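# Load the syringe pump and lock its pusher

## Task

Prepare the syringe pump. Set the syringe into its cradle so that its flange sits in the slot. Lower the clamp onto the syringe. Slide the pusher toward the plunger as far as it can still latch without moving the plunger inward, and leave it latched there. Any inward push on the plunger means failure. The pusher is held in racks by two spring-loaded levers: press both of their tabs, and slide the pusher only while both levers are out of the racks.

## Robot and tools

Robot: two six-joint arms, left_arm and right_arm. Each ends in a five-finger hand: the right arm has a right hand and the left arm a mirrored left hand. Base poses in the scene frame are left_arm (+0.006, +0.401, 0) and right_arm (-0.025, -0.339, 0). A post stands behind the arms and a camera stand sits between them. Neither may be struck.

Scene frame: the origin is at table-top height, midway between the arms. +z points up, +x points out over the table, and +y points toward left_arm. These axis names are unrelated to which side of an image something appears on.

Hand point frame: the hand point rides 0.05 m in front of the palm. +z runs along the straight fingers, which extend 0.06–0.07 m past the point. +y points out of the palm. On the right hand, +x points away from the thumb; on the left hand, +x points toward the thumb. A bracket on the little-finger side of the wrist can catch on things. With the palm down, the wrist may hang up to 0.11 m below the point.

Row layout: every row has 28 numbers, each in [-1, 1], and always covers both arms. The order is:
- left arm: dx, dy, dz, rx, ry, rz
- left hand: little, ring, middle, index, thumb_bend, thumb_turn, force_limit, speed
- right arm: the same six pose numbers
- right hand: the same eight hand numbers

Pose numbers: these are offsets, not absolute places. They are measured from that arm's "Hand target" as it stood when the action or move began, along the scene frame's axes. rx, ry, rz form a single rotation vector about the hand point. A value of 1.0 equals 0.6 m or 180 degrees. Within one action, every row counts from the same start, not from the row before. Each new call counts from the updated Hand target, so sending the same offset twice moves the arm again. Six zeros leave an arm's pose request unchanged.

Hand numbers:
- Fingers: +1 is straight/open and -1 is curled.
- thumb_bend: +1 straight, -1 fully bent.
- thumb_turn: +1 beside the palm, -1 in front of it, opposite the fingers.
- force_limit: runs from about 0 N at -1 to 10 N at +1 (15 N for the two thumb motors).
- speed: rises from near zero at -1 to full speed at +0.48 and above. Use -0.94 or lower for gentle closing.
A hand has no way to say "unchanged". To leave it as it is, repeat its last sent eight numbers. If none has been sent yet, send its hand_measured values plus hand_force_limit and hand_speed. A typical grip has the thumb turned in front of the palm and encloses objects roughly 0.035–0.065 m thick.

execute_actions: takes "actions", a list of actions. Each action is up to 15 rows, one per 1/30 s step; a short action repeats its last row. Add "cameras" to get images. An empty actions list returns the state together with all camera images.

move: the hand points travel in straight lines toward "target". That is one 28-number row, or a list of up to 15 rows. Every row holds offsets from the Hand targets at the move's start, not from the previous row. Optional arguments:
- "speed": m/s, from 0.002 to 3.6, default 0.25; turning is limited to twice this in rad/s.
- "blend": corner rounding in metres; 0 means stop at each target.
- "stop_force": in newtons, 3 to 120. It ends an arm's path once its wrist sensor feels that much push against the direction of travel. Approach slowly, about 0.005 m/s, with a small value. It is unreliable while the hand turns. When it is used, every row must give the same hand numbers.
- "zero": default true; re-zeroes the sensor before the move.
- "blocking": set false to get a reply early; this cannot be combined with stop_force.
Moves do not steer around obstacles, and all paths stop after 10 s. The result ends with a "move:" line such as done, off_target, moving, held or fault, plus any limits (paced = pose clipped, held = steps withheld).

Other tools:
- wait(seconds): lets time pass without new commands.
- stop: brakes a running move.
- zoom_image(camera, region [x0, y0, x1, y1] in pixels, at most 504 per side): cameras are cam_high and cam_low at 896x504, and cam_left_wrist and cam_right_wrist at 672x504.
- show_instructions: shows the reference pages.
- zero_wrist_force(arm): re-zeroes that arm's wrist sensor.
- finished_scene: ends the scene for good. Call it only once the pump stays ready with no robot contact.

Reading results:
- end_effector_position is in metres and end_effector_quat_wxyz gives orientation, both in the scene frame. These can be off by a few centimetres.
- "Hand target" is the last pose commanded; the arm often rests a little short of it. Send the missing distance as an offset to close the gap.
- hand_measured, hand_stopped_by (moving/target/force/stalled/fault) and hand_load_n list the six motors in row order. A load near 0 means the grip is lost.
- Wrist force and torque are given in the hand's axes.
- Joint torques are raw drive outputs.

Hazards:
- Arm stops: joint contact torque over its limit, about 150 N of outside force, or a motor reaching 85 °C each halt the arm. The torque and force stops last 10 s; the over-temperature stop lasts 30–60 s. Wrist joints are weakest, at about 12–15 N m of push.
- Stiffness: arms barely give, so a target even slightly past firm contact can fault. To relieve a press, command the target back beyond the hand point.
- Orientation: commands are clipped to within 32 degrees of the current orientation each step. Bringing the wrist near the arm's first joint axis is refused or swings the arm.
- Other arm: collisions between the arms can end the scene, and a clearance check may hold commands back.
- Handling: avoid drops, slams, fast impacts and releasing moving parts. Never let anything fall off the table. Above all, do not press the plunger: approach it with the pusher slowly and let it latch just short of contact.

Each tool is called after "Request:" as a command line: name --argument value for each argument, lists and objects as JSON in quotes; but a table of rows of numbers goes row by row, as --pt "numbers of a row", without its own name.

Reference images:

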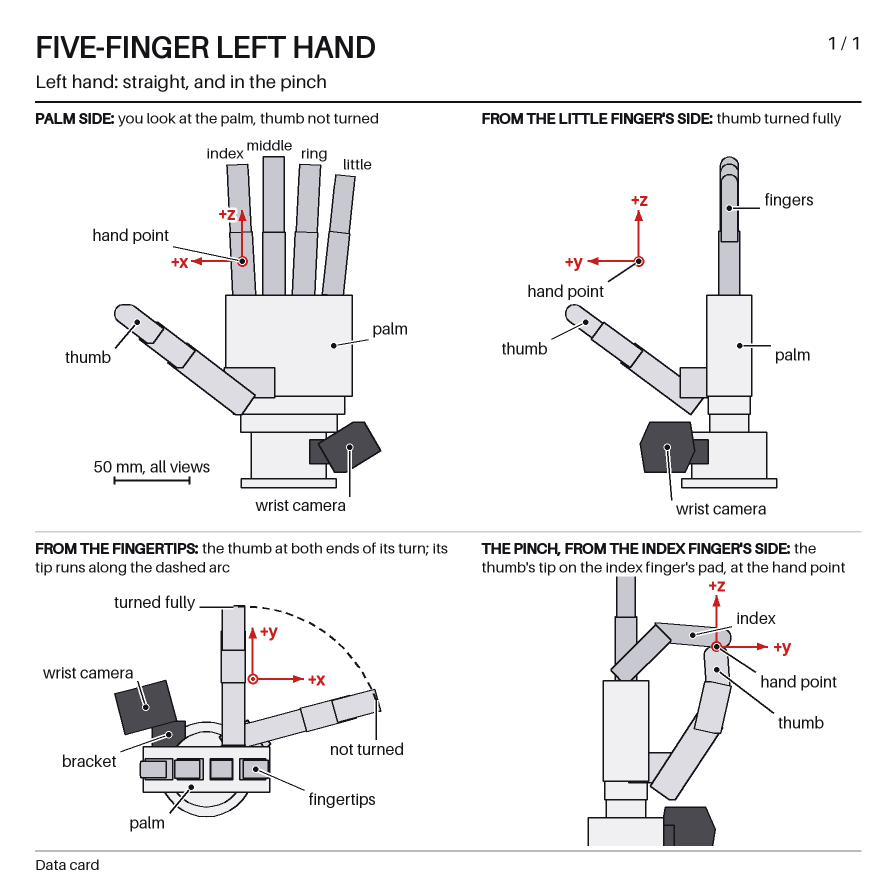

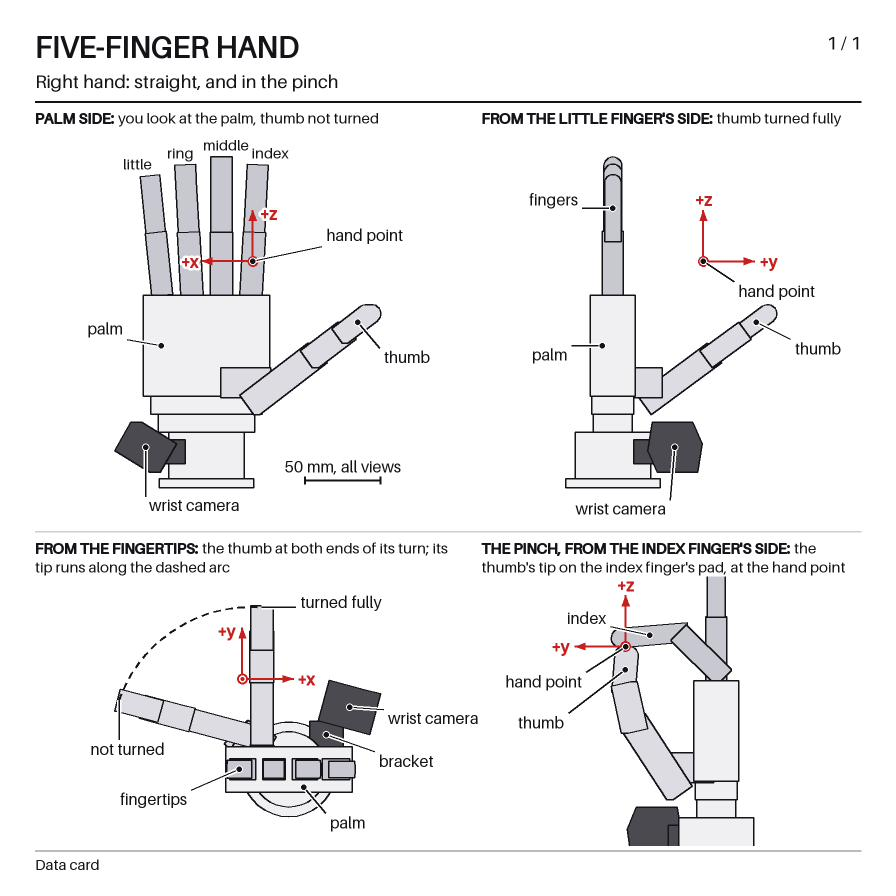

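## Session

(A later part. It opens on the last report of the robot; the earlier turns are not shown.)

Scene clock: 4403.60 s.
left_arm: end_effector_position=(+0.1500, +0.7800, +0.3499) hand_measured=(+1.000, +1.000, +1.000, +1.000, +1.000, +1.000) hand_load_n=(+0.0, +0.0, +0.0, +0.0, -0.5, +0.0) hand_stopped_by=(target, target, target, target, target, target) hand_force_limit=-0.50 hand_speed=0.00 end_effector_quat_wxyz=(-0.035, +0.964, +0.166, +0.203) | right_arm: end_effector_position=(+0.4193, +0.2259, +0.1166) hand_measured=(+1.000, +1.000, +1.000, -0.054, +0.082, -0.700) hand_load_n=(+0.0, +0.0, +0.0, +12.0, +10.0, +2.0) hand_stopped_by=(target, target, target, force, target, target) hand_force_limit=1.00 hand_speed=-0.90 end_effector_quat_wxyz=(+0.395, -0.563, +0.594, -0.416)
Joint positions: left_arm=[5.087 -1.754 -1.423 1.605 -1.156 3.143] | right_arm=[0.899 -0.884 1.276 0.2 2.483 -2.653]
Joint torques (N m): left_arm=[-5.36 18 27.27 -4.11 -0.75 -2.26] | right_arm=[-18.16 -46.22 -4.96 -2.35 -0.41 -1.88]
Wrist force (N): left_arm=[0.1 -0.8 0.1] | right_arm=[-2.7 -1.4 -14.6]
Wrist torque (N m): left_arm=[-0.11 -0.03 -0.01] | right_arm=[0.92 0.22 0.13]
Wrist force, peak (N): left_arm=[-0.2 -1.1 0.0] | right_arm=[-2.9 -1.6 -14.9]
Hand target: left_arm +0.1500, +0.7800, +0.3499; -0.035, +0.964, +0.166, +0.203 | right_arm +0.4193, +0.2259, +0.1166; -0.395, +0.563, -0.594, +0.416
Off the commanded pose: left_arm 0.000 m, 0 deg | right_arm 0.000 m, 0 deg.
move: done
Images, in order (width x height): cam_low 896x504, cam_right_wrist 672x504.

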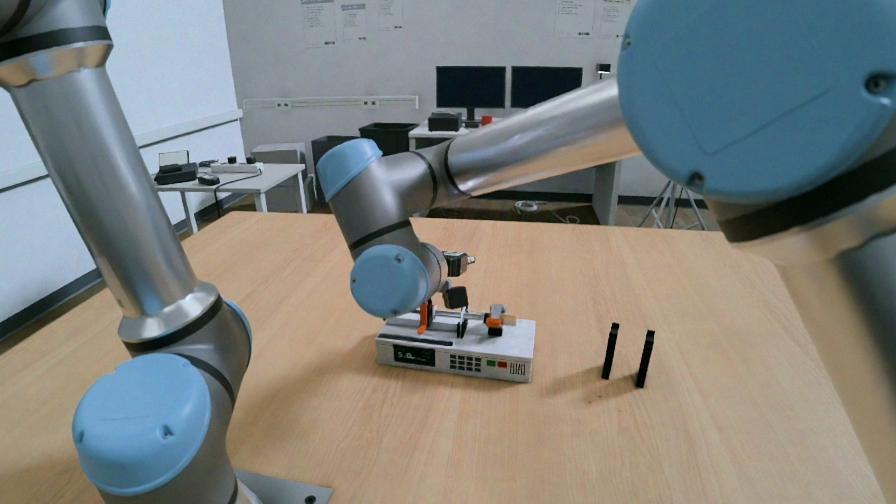

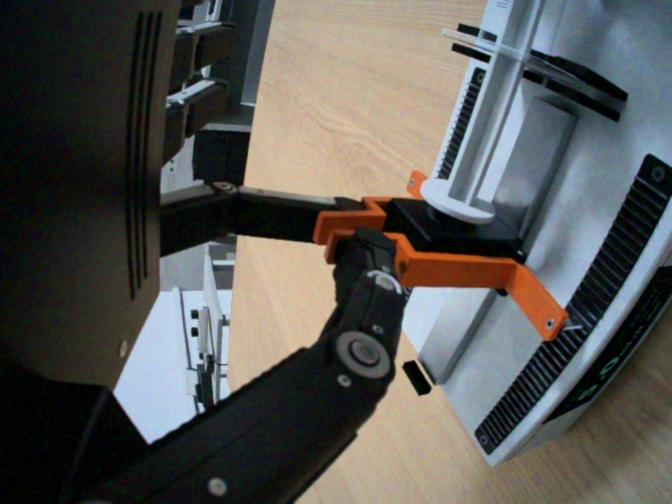

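Request:
move --target '[0,0,0,0,0,0,1,1,1,1,1,1,-0.5,0,-0.00015,-0.0025,0,0,0,0,1,1,1,-0.12,0.08,-0.7,1.0,-0.9]' --speed 0.005 --stop_force 4 --cameras '["cam_right_wrist","cam_low"]'

Request:
zoom_image --camera "cam_low" --region '[410, 300, 450, 332]'

Request:
zoom_image --camera "cam_right_wrist" --region '[400, 160, 520, 260]'

Request:
zoom_image --camera "cam_right_wrist" --region '[520, 270, 600, 350]'

Scene clock: 4430.00 s.
left_arm: end_effector_position=(+0.1500, +0.7800, +0.3499) hand_measured=(+1.000, +1.000, +1.000, +1.000, +1.000, +1.000) hand_load_n=(+0.0, +0.0, +0.0, +0.0, -0.5, +0.0) hand_stopped_by=(target, target, target, target, target, target) hand_force_limit=-0.50 hand_speed=0.00 end_effector_quat_wxyz=(-0.035, +0.964, +0.166, +0.203) | right_arm: end_effector_position=(+0.4192, +0.2244, +0.1166) hand_measured=(+1.000, +1.000, +1.000, -0.054, +0.082, -0.700) hand_load_n=(+0.0, +0.0, +0.0, +11.5, +10.0, +2.0) hand_stopped_by=(target, target, target, force, target, target) hand_force_limit=1.00 hand_speed=-0.90 end_effector_quat_wxyz=(+0.395, -0.563, +0.594, -0.416)
Joint positions: left_arm=[5.087 -1.754 -1.423 1.605 -1.156 3.143] | right_arm=[0.897 -0.888 1.282 0.196 2.482 -2.654]
Joint torques (N m): left_arm=[-4.77 17.6 26.66 -4.04 -0.63 -2.24] | right_arm=[-18.14 -46.04 -5.28 -2.41 -0.45 -1.98]
Wrist force (N): left_arm=[0.1 -0.9 0.0] | right_arm=[-2.5 -1.3 -14.9]
Wrist torque (N m): left_arm=[-0.14 -0.04 0.00] | right_arm=[0.96 0.20 0.15]
Wrist force, peak (N): left_arm=[-0.1 -0.9 -0.3] | right_arm=[-2.6 -1.4 -15.1]
Hand target: left_arm +0.1500, +0.7800, +0.3499; -0.035, +0.964, +0.166, +0.203 | right_arm +0.4192, +0.2244, +0.1166; -0.395, +0.563, -0.594, +0.416
Off the commanded pose: left_arm 0.000 m, 0 deg | right_arm 0.000 m, 0 deg.
move: done
Images, in order (width x height): cam_low 896x504, cam_right_wrist 672x504.

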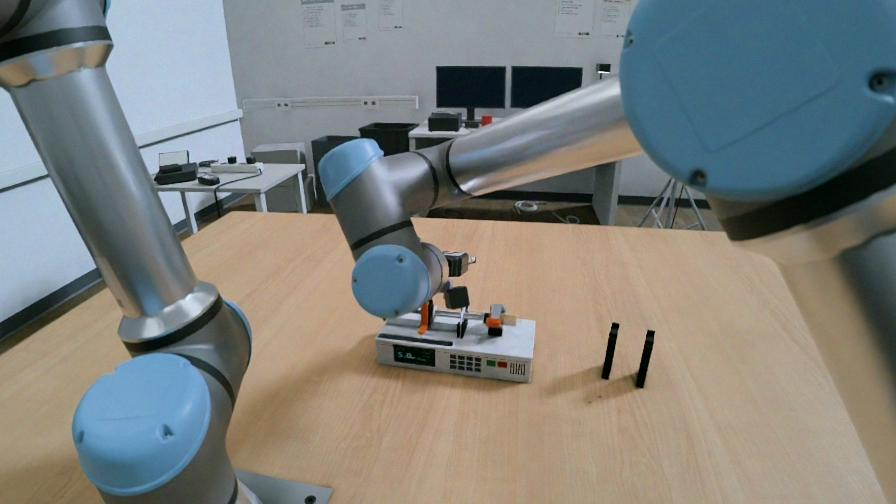

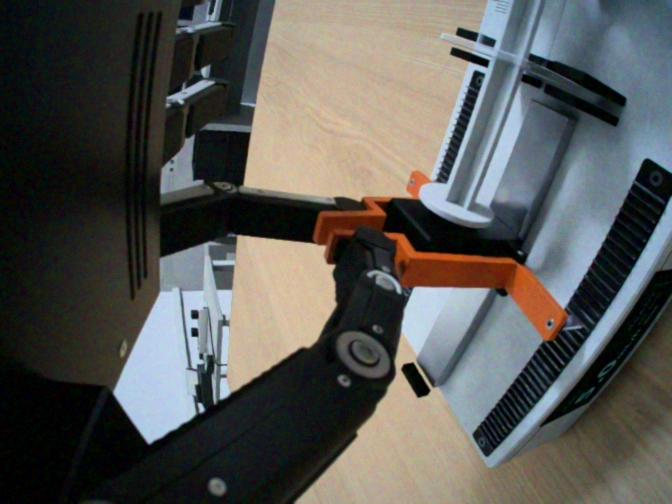

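Scaled by 12.600 from the camera's image (finer frame: 1280x720).

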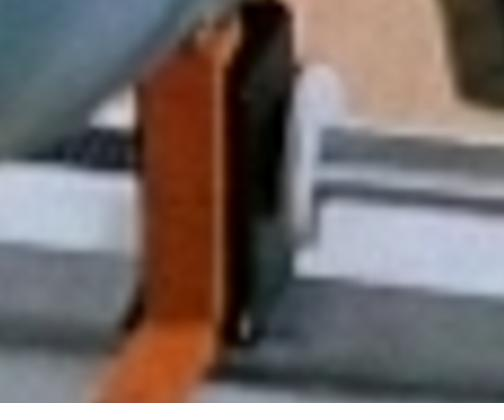

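Scaled by 4.200 from the camera's image (finer frame: 960x720).

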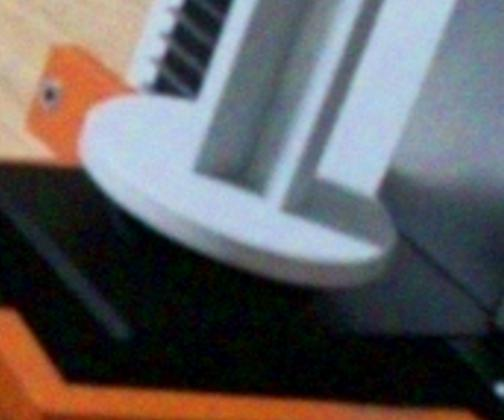

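Scaled by 6.300 from the camera's image (finer frame: 960x720).

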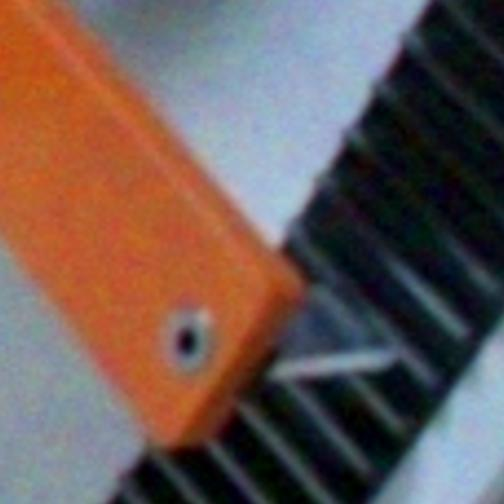

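Request:
zoom_image --camera "cam_right_wrist" --region '[560, 150, 672, 350]'

Request:
zoom_image --camera "cam_right_wrist" --region '[460, 300, 600, 470]'

Scaled by 2.520 from the camera's image (finer frame: 960x720).

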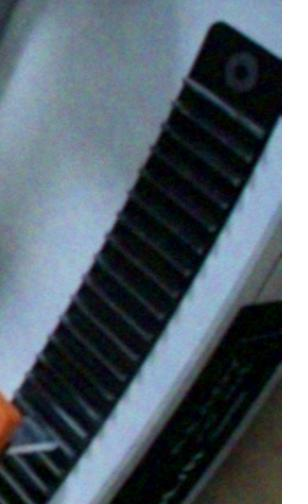

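Scaled by 2.965 from the camera's image (finer frame: 960x720).

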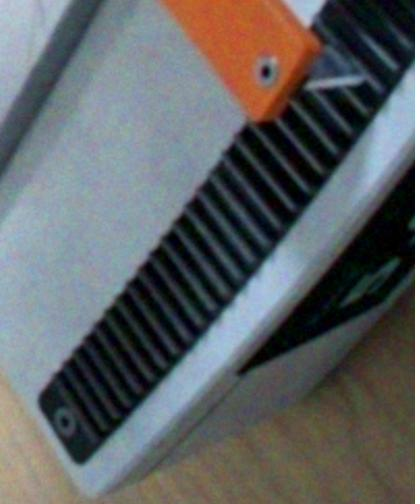

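Request:
move --target '[0,0,0,0,0,0,1,1,1,1,1,1,-0.5,0,-0.0001,-0.00167,0,0,0,0,1,1,1,-0.12,0.08,-0.7,1.0,-0.9]' --speed 0.005 --stop_force 4 --cameras '["cam_right_wrist","cam_low"]'

Request:
zoom_image --camera "cam_low" --region '[410, 300, 450, 332]'

Request:
zoom_image --camera "cam_right_wrist" --region '[400, 160, 520, 260]'

Request:
zoom_image --camera "cam_right_wrist" --region '[520, 270, 600, 350]'

Scene clock: 4498.93 s.
left_arm: end_effector_position=(+0.1500, +0.7800, +0.3499) hand_measured=(+1.000, +1.000, +1.000, +1.000, +1.000, +1.000) hand_load_n=(+0.0, -0.5, +0.0, +0.0, +0.0, +0.0) hand_stopped_by=(target, target, target, target, target, target) hand_force_limit=-0.50 hand_speed=0.00 end_effector_quat_wxyz=(-0.035, +0.964, +0.166, +0.203) | right_arm: end_effector_position=(+0.4192, +0.2234, +0.1166) hand_measured=(+1.000, +1.000, +1.000, -0.054, +0.082, -0.700) hand_load_n=(+0.0, +0.0, +0.0, +11.5, +10.0, +2.0) hand_stopped_by=(target, target, target, force, target, target) hand_force_limit=1.00 hand_speed=-0.90 end_effector_quat_wxyz=(+0.395, -0.563, +0.594, -0.416)
Joint positions: left_arm=[5.087 -1.754 -1.423 1.605 -1.156 3.143] | right_arm=[0.896 -0.89 1.286 0.194 2.481 -2.655]
Joint torques (N m): left_arm=[-6.22 17.7 27.38 -4.18 -0.64 -2.08] | right_arm=[-18.32 -45.97 -5.28 -2.23 -0.4 -1.9]
Wrist force (N): left_arm=[-0.1 -0.5 -0.1] | right_arm=[-2.6 -1.4 -15.0]
Wrist torque (N m): left_arm=[-0.06 0.00 -0.03] | right_arm=[0.93 0.22 0.14]
Wrist force, peak (N): left_arm=[0.2 -1.1 -0.2] | right_arm=[-3.0 -1.1 -15.2]
Hand target: left_arm +0.1500, +0.7800, +0.3499; -0.035, +0.964, +0.166, +0.203 | right_arm +0.4192, +0.2234, +0.1166; -0.395, +0.563, -0.594, +0.416
Off the commanded pose: left_arm 0.000 m, 0 deg | right_arm 0.000 m, 0 deg.
move: done
Images, in order (width x height): cam_low 896x504, cam_right_wrist 672x504.

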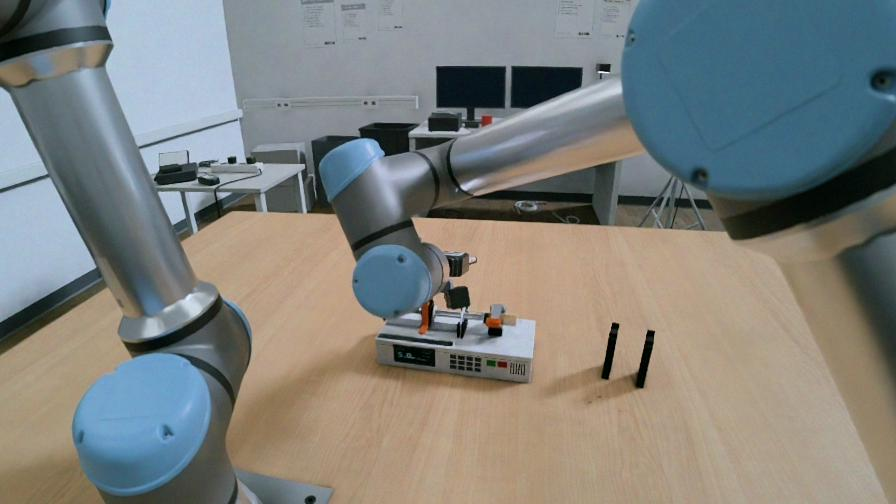

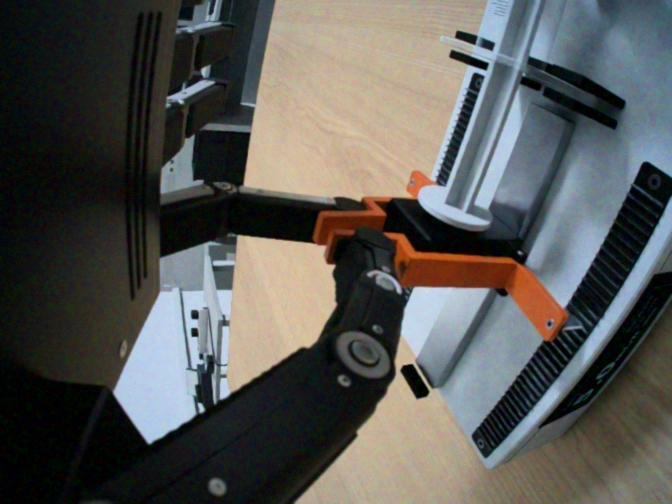

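Scaled by 12.600 from the camera's image (finer frame: 1280x720).

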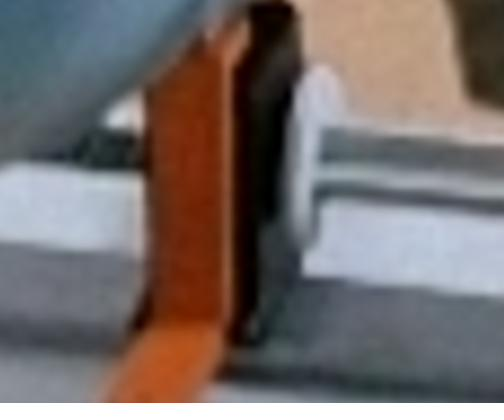

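Scaled by 4.200 from the camera's image (finer frame: 960x720).

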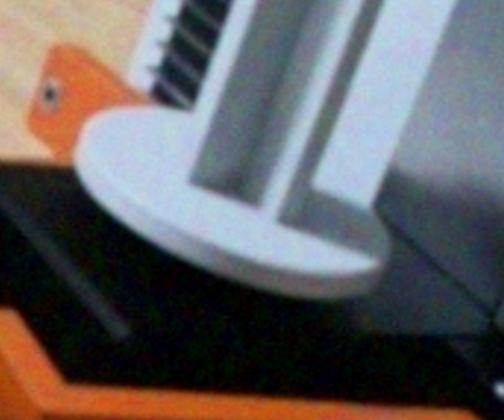

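Scaled by 6.300 from the camera's image (finer frame: 960x720).

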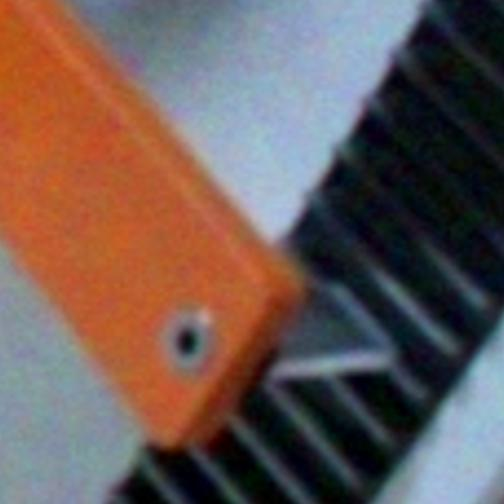

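Request:
move --target '[0,0,0,0,0,0,1,1,1,1,1,1,-0.5,0,-0.0001,-0.00133,0,0,0,0,1,1,1,-0.12,0.08,-0.7,1.0,-0.9]' --speed 0.004 --stop_force 3.5 --cameras '["cam_right_wrist","cam_low"]'

Request:
zoom_image --camera "cam_low" --region '[410, 300, 450, 332]'

Request:
zoom_image --camera "cam_right_wrist" --region '[400, 160, 520, 260]'

Request:
zoom_image --camera "cam_right_wrist" --region '[520, 270, 600, 350]'

Scene clock: 4512.97 s.
left_arm: end_effector_position=(+0.1500, +0.7800, +0.3499) hand_measured=(+1.000, +1.000, +1.000, +1.000, +1.000, +1.000) hand_load_n=(+0.0, +0.0, +0.0, +0.0, -0.5, +0.0) hand_stopped_by=(target, target, target, target, target, target) hand_force_limit=-0.50 hand_speed=0.00 end_effector_quat_wxyz=(-0.035, +0.964, +0.166, +0.203) | right_arm: end_effector_position=(+0.4191, +0.2226, +0.1166) hand_measured=(+1.000, +1.000, +1.000, -0.054, +0.082, -0.700) hand_load_n=(+0.0, +0.0, +0.0, +11.5, +10.0, +2.0) hand_stopped_by=(target, target, target, force, target, target) hand_force_limit=1.00 hand_speed=-0.90 end_effector_quat_wxyz=(+0.395, -0.563, +0.594, -0.416)
Joint positions: left_arm=[5.087 -1.754 -1.423 1.605 -1.156 3.143] | right_arm=[0.895 -0.892 1.29 0.192 2.481 -2.656]
Joint torques (N m): left_arm=[-5.18 17.51 28.03 -4.12 -0.7 -2.13] | right_arm=[-18.43 -46.43 -5.27 -2.38 -0.37 -1.95]
Wrist force (N): left_arm=[0.0 -0.7 0.0] | right_arm=[-2.4 -1.1 -14.7]
Wrist torque (N m): left_arm=[-0.09 -0.02 -0.02] | right_arm=[0.97 0.18 0.16]
Wrist force, peak (N): left_arm=[0.1 -1.0 0.4] | right_arm=[-2.5 -0.9 -15.3]
Hand target: left_arm +0.1500, +0.7800, +0.3499; -0.035, +0.964, +0.166, +0.203 | right_arm +0.4191, +0.2226, +0.1166; -0.395, +0.563, -0.594, +0.416
Off the commanded pose: left_arm 0.000 m, 0 deg | right_arm 0.000 m, 0 deg.
move: done
Images, in order (width x height): cam_low 896x504, cam_right_wrist 672x504.

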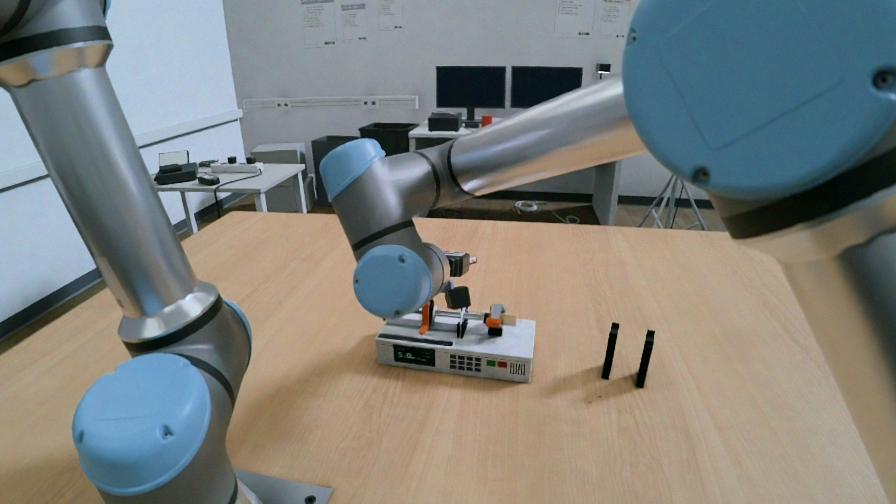

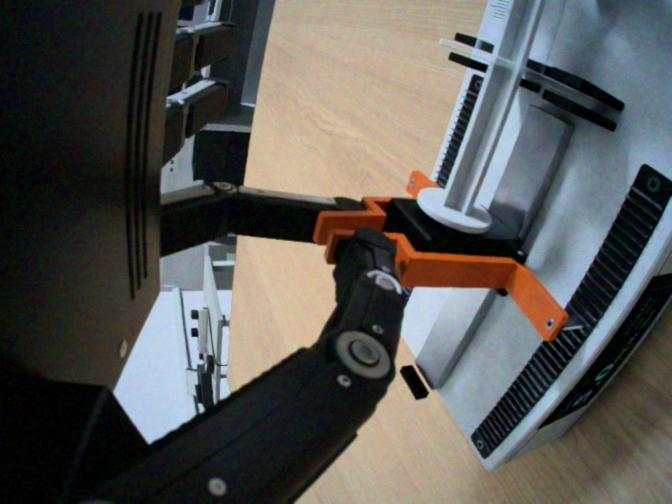

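Scaled by 12.600 from the camera's image (finer frame: 1280x720).

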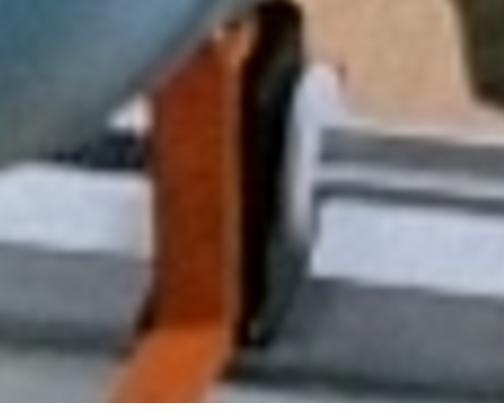

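Scaled by 4.200 from the camera's image (finer frame: 960x720).

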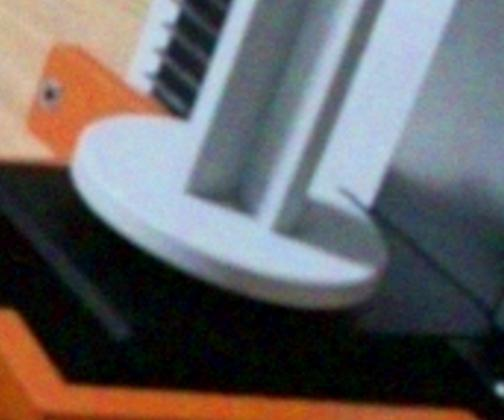

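Scaled by 6.300 from the camera's image (finer frame: 960x720).

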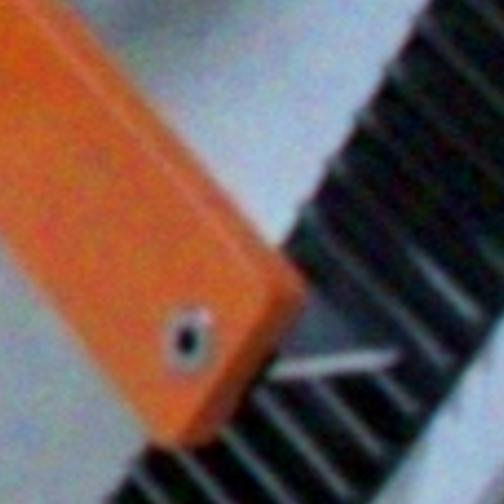

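Request:
move --target '[0,0,0,0,0,0,1,1,1,1,1,1,-0.5,0,-0.00007,-0.0010,0,0,0,0,1,1,1,-0.12,0.08,-0.7,1.0,-0.9]' --speed 0.004 --stop_force 3 --cameras '["cam_right_wrist","cam_low"]'

Request:
zoom_image --camera "cam_low" --region '[410, 300, 450, 332]'

Request:
zoom_image --camera "cam_right_wrist" --region '[400, 160, 520, 260]'

Request:
zoom_image --camera "cam_right_wrist" --region '[520, 270, 600, 350]'

Scene clock: 4540.40 s.
left_arm: end_effector_position=(+0.1500, +0.7800, +0.3499) hand_measured=(+1.000, +1.000, +1.000, +1.000, +1.000, +1.000) hand_load_n=(+0.0, +0.0, +0.0, +0.0, +0.0, +0.0) hand_stopped_by=(target, target, target, target, target, target) hand_force_limit=-0.50 hand_speed=0.00 end_effector_quat_wxyz=(-0.035, +0.964, +0.166, +0.203) | right_arm: end_effector_position=(+0.4191, +0.2220, +0.1166) hand_measured=(+1.000, +1.000, +1.000, -0.054, +0.082, -0.700) hand_load_n=(+0.0, +0.0, +0.0, +11.5, +10.0, +2.0) hand_stopped_by=(target, target, target, force, target, target) hand_force_limit=1.00 hand_speed=-0.90 end_effector_quat_wxyz=(+0.395, -0.563, +0.594, -0.416)
Joint positions: left_arm=[5.087 -1.754 -1.423 1.605 -1.156 3.143] | right_arm=[0.895 -0.893 1.292 0.191 2.48 -2.656]
Joint torques (N m): left_arm=[-5.39 16.49 26.33 -4.21 -0.64 -2.1] | right_arm=[-18.54 -46.95 -4.98 -2.5 -0.34 -1.88]
Wrist force (N): left_arm=[-0.2 -0.3 -0.3] | right_arm=[-2.7 -1.0 -14.1]
Wrist torque (N m): left_arm=[-0.03 0.00 -0.04] | right_arm=[0.93 0.20 0.14]
Wrist force, peak (N): left_arm=[-0.2 -1.0 -0.4] | right_arm=[-2.9 -1.1 -14.9]
Hand target: left_arm +0.1500, +0.7800, +0.3499; -0.035, +0.964, +0.166, +0.203 | right_arm +0.4191, +0.2220, +0.1166; -0.395, +0.563, -0.594, +0.416
Off the commanded pose: left_arm 0.000 m, 0 deg | right_arm 0.000 m, 0 deg.
move: done
Images, in order (width x height): cam_low 896x504, cam_right_wrist 672x504.

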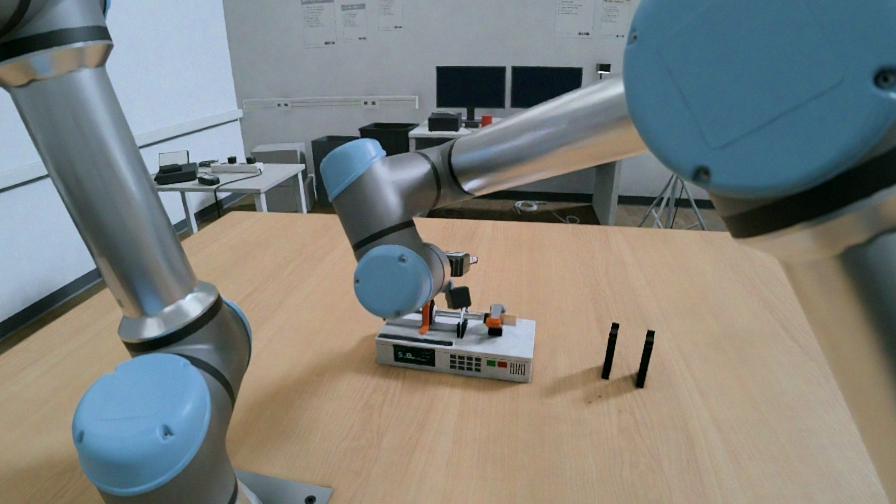

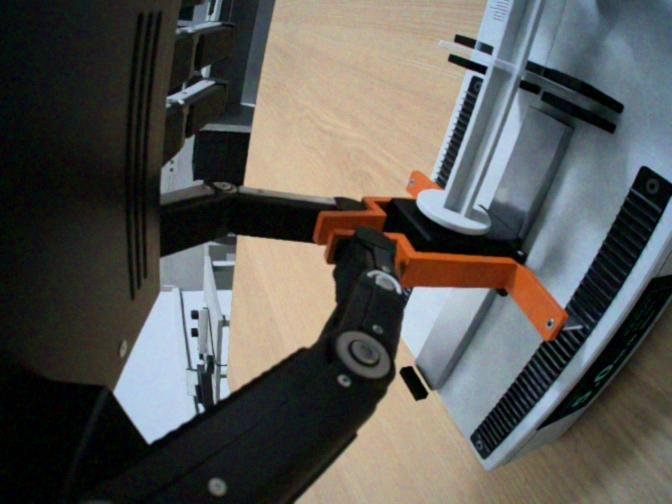

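Scaled by 12.600 from the camera's image (finer frame: 1280x720).

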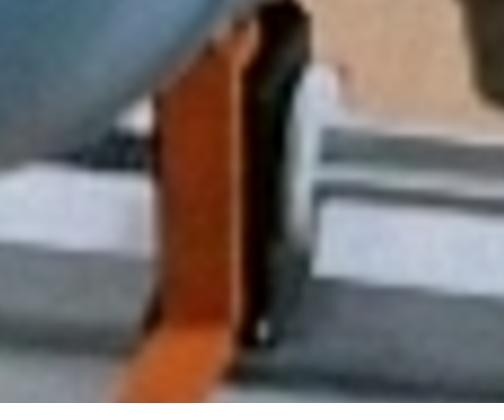

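Scaled by 4.200 from the camera's image (finer frame: 960x720).

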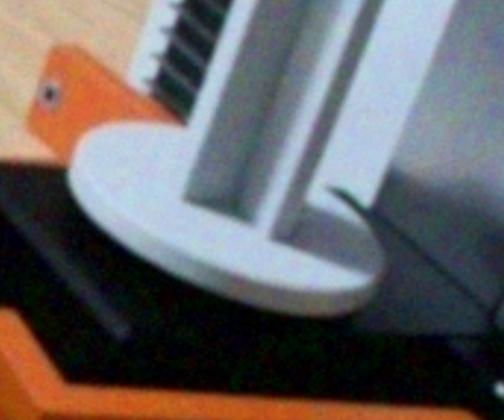

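Scaled by 6.300 from the camera's image (finer frame: 960x720).

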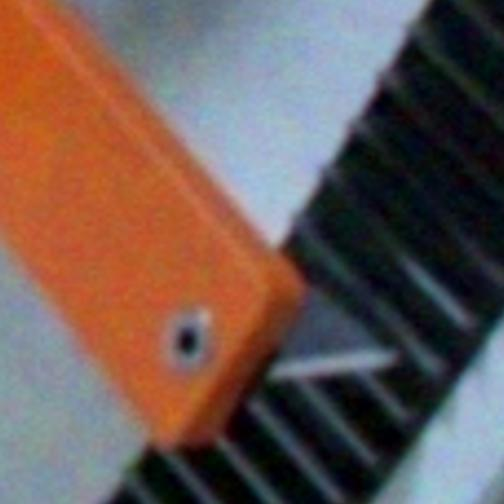

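Request:
move --target '[0,0,0,0,0,0,1,1,1,1,1,1,-0.5,0,0.0002,0.00467,0,0,0,0,1,1,1,-0.12,0.08,-0.7,1.0,-0.9]' --speed 0.006 --stop_force 8 --cameras '["cam_right_wrist","cam_low"]'

Request:
zoom_image --camera "cam_low" --region '[410, 300, 450, 332]'

Request:
zoom_image --camera "cam_right_wrist" --region '[400, 160, 520, 260]'

Request:
zoom_image --camera "cam_right_wrist" --region '[520, 270, 600, 350]'

Scene clock: 4583.93 s.
left_arm: end_effector_position=(+0.1500, +0.7800, +0.3499) hand_measured=(+1.000, +1.000, +1.000, +1.000, +1.000, +1.000) hand_load_n=(+0.0, +0.0, +0.0, +0.0, +0.0, +0.0) hand_stopped_by=(target, target, target, target, target, target) hand_force_limit=-0.50 hand_speed=0.00 end_effector_quat_wxyz=(-0.035, +0.964, +0.166, +0.203) | right_arm: end_effector_position=(+0.4192, +0.2248, +0.1166) hand_measured=(+1.000, +1.000, +1.000, -0.054, +0.082, -0.700) hand_load_n=(+0.0, +0.0, +0.0, +11.5, +10.0, +0.5) hand_stopped_by=(target, target, target, force, target, target) hand_force_limit=1.00 hand_speed=-0.90 end_effector_quat_wxyz=(+0.395, -0.563, +0.594, -0.416)
Joint positions: left_arm=[5.087 -1.754 -1.423 1.605 -1.156 3.143] | right_arm=[0.898 -0.887 1.281 0.197 2.482 -2.654]
Joint torques (N m): left_arm=[-4.78 18.29 27.62 -4.2 -0.63 -2.11] | right_arm=[5.9 -25.39 -25.2 2.67 2.04 1.65]
Wrist force (N): left_arm=[0.0 -0.6 0.1] | right_arm=[2.3 -2.3 -15.4]
Wrist torque (N m): left_arm=[-0.09 -0.01 -0.03] | right_arm=[0.85 0.08 0.07]
Wrist force, peak (N): left_arm=[-0.2 -1.1 0.0] | right_arm=[2.0 -0.5 -16.7]
Hand target: left_arm +0.1500, +0.7800, +0.3499; -0.035, +0.964, +0.166, +0.203 | right_arm +0.4192, +0.2248, +0.1166; -0.395, +0.563, -0.594, +0.416
Off the commanded pose: left_arm 0.000 m, 0 deg | right_arm 0.000 m, 0 deg.
move: done
Images, in order (width x height): cam_low 896x504, cam_right_wrist 672x504.

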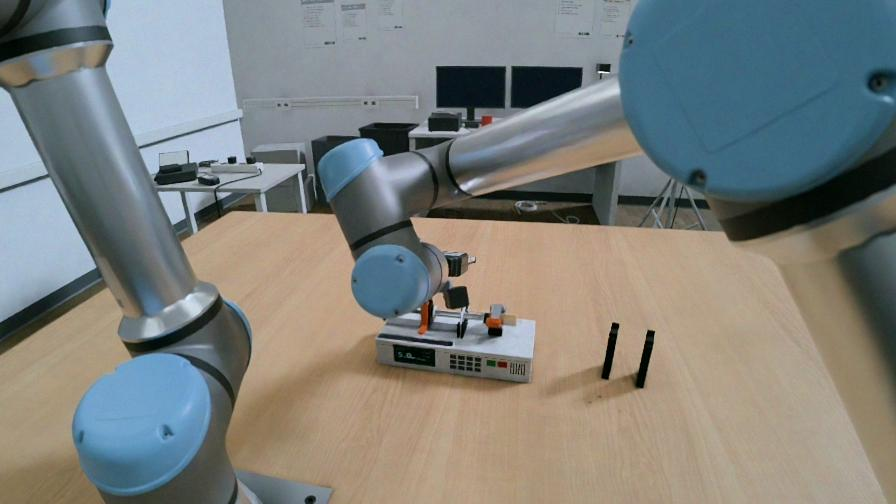

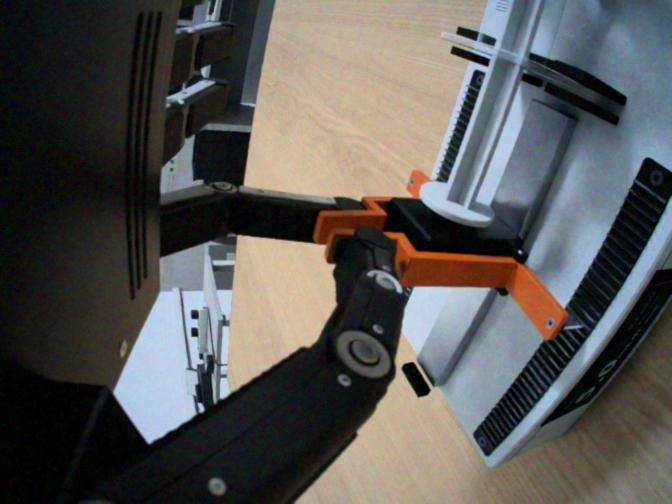

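Scaled by 12.600 from the camera's image (finer frame: 1280x720).

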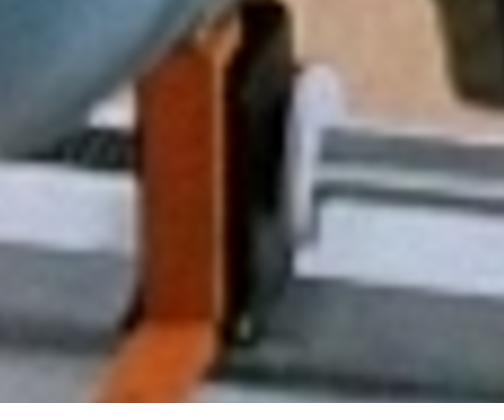

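Scaled by 4.200 from the camera's image (finer frame: 960x720).

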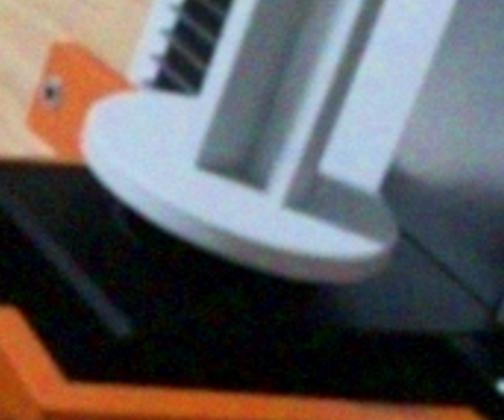

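Scaled by 6.300 from the camera's image (finer frame: 960x720).

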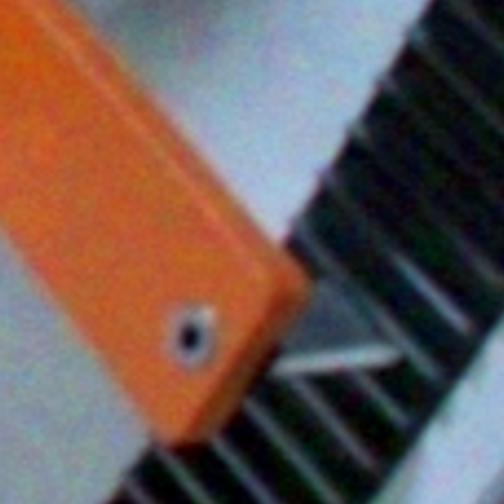

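Request:
move --target '[0,0,0,0,0,0,1,1,1,1,1,1,-0.5,0,-0.0035,-0.0002,0,0,0,0,1,1,1,0.006,0.08,-0.7,1.0,-0.9]' --speed 0.01 --cameras '["cam_right_wrist","cam_low"]'

Request:
zoom_image --camera "cam_low" --region '[400, 305, 440, 345]'

Request:
zoom_image --camera "cam_right_wrist" --region '[400, 160, 520, 260]'

Request:
zoom_image --camera "cam_right_wrist" --region '[520, 270, 600, 350]'

Scene clock: 4611.40 s.
left_arm: end_effector_position=(+0.1500, +0.7800, +0.3499) hand_measured=(+1.000, +1.000, +1.000, +1.000, +1.000, +1.000) hand_load_n=(+0.0, +0.0, +0.0, +0.0, +0.0, +0.0) hand_stopped_by=(target, target, target, target, target, target) hand_force_limit=-0.50 hand_speed=0.00 end_effector_quat_wxyz=(-0.035, +0.964, +0.166, +0.203) | right_arm: end_effector_position=(+0.4172, +0.2247, +0.1165) hand_measured=(+1.000, +1.000, +1.000, +0.006, +0.082, -0.700) hand_load_n=(+0.0, -0.5, +0.0, +0.5, +5.5, +1.5) hand_stopped_by=(target, target, target, target, target, target) hand_force_limit=1.00 hand_speed=-0.90 end_effector_quat_wxyz=(+0.395, -0.563, +0.594, -0.416)
Joint positions: left_arm=[5.087 -1.754 -1.423 1.605 -1.156 3.143] | right_arm=[0.9 -0.888 1.284 0.197 2.485 -2.651]
Joint torques (N m): left_arm=[-5.16 17.61 27.15 -4.24 -0.58 -2.21] | right_arm=[8.87 -47.66 -4.71 4.12 2.89 1.71]
Wrist force (N): left_arm=[0.0 -0.8 0.0] | right_arm=[-2.7 -2.3 -7.5]
Wrist torque (N m): left_arm=[-0.12 -0.02 -0.02] | right_arm=[0.71 0.16 0.04]
Wrist force, peak (N): left_arm=[-0.1 -1.0 0.0] | right_arm=[2.4 -2.7 -15.3]
Hand target: left_arm +0.1500, +0.7800, +0.3499; -0.035, +0.964, +0.166, +0.203 | right_arm +0.4171, +0.2247, +0.1166; -0.395, +0.563, -0.594, +0.416
Off the commanded pose: left_arm 0.000 m, 0 deg | right_arm 0.000 m, 0 deg.
move: done
Images, in order (width x height): cam_low 896x504, cam_right_wrist 672x504.

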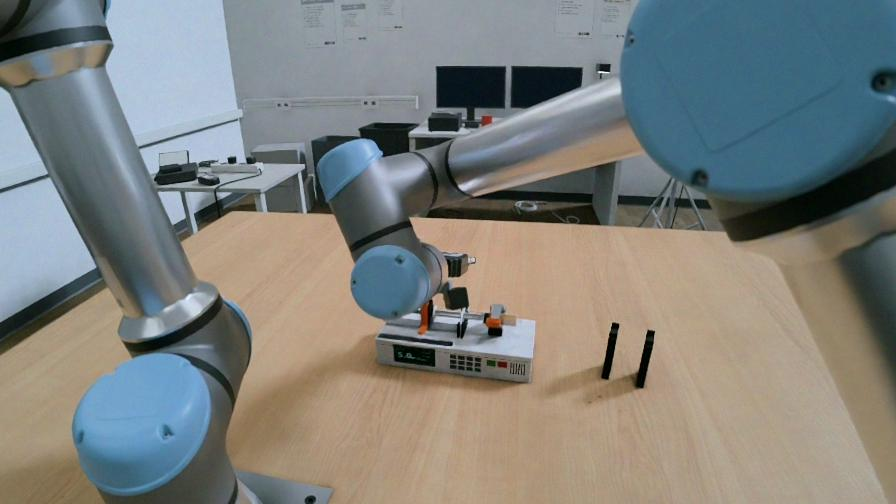

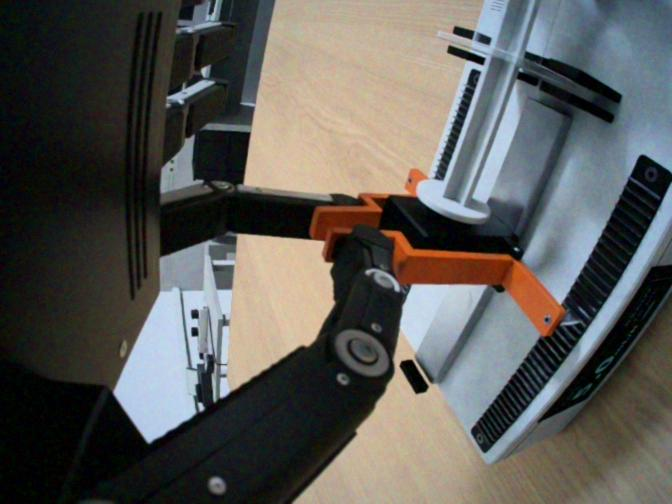

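Scaled by 12.600 from the camera's image (finer frame: 1280x720).

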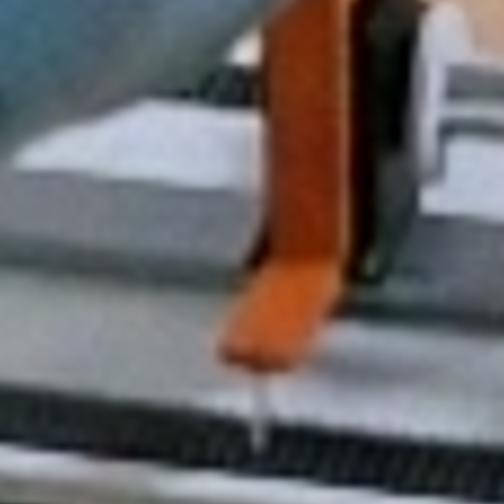

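Scaled by 4.200 from the camera's image (finer frame: 960x720).

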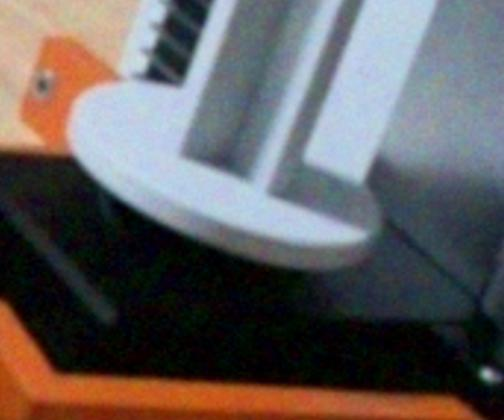

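Scaled by 6.300 from the camera's image (finer frame: 960x720).

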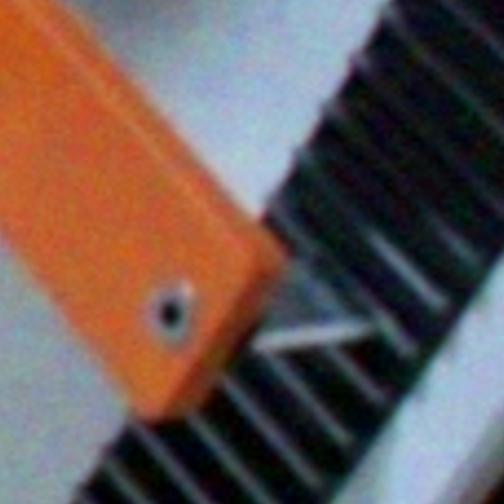

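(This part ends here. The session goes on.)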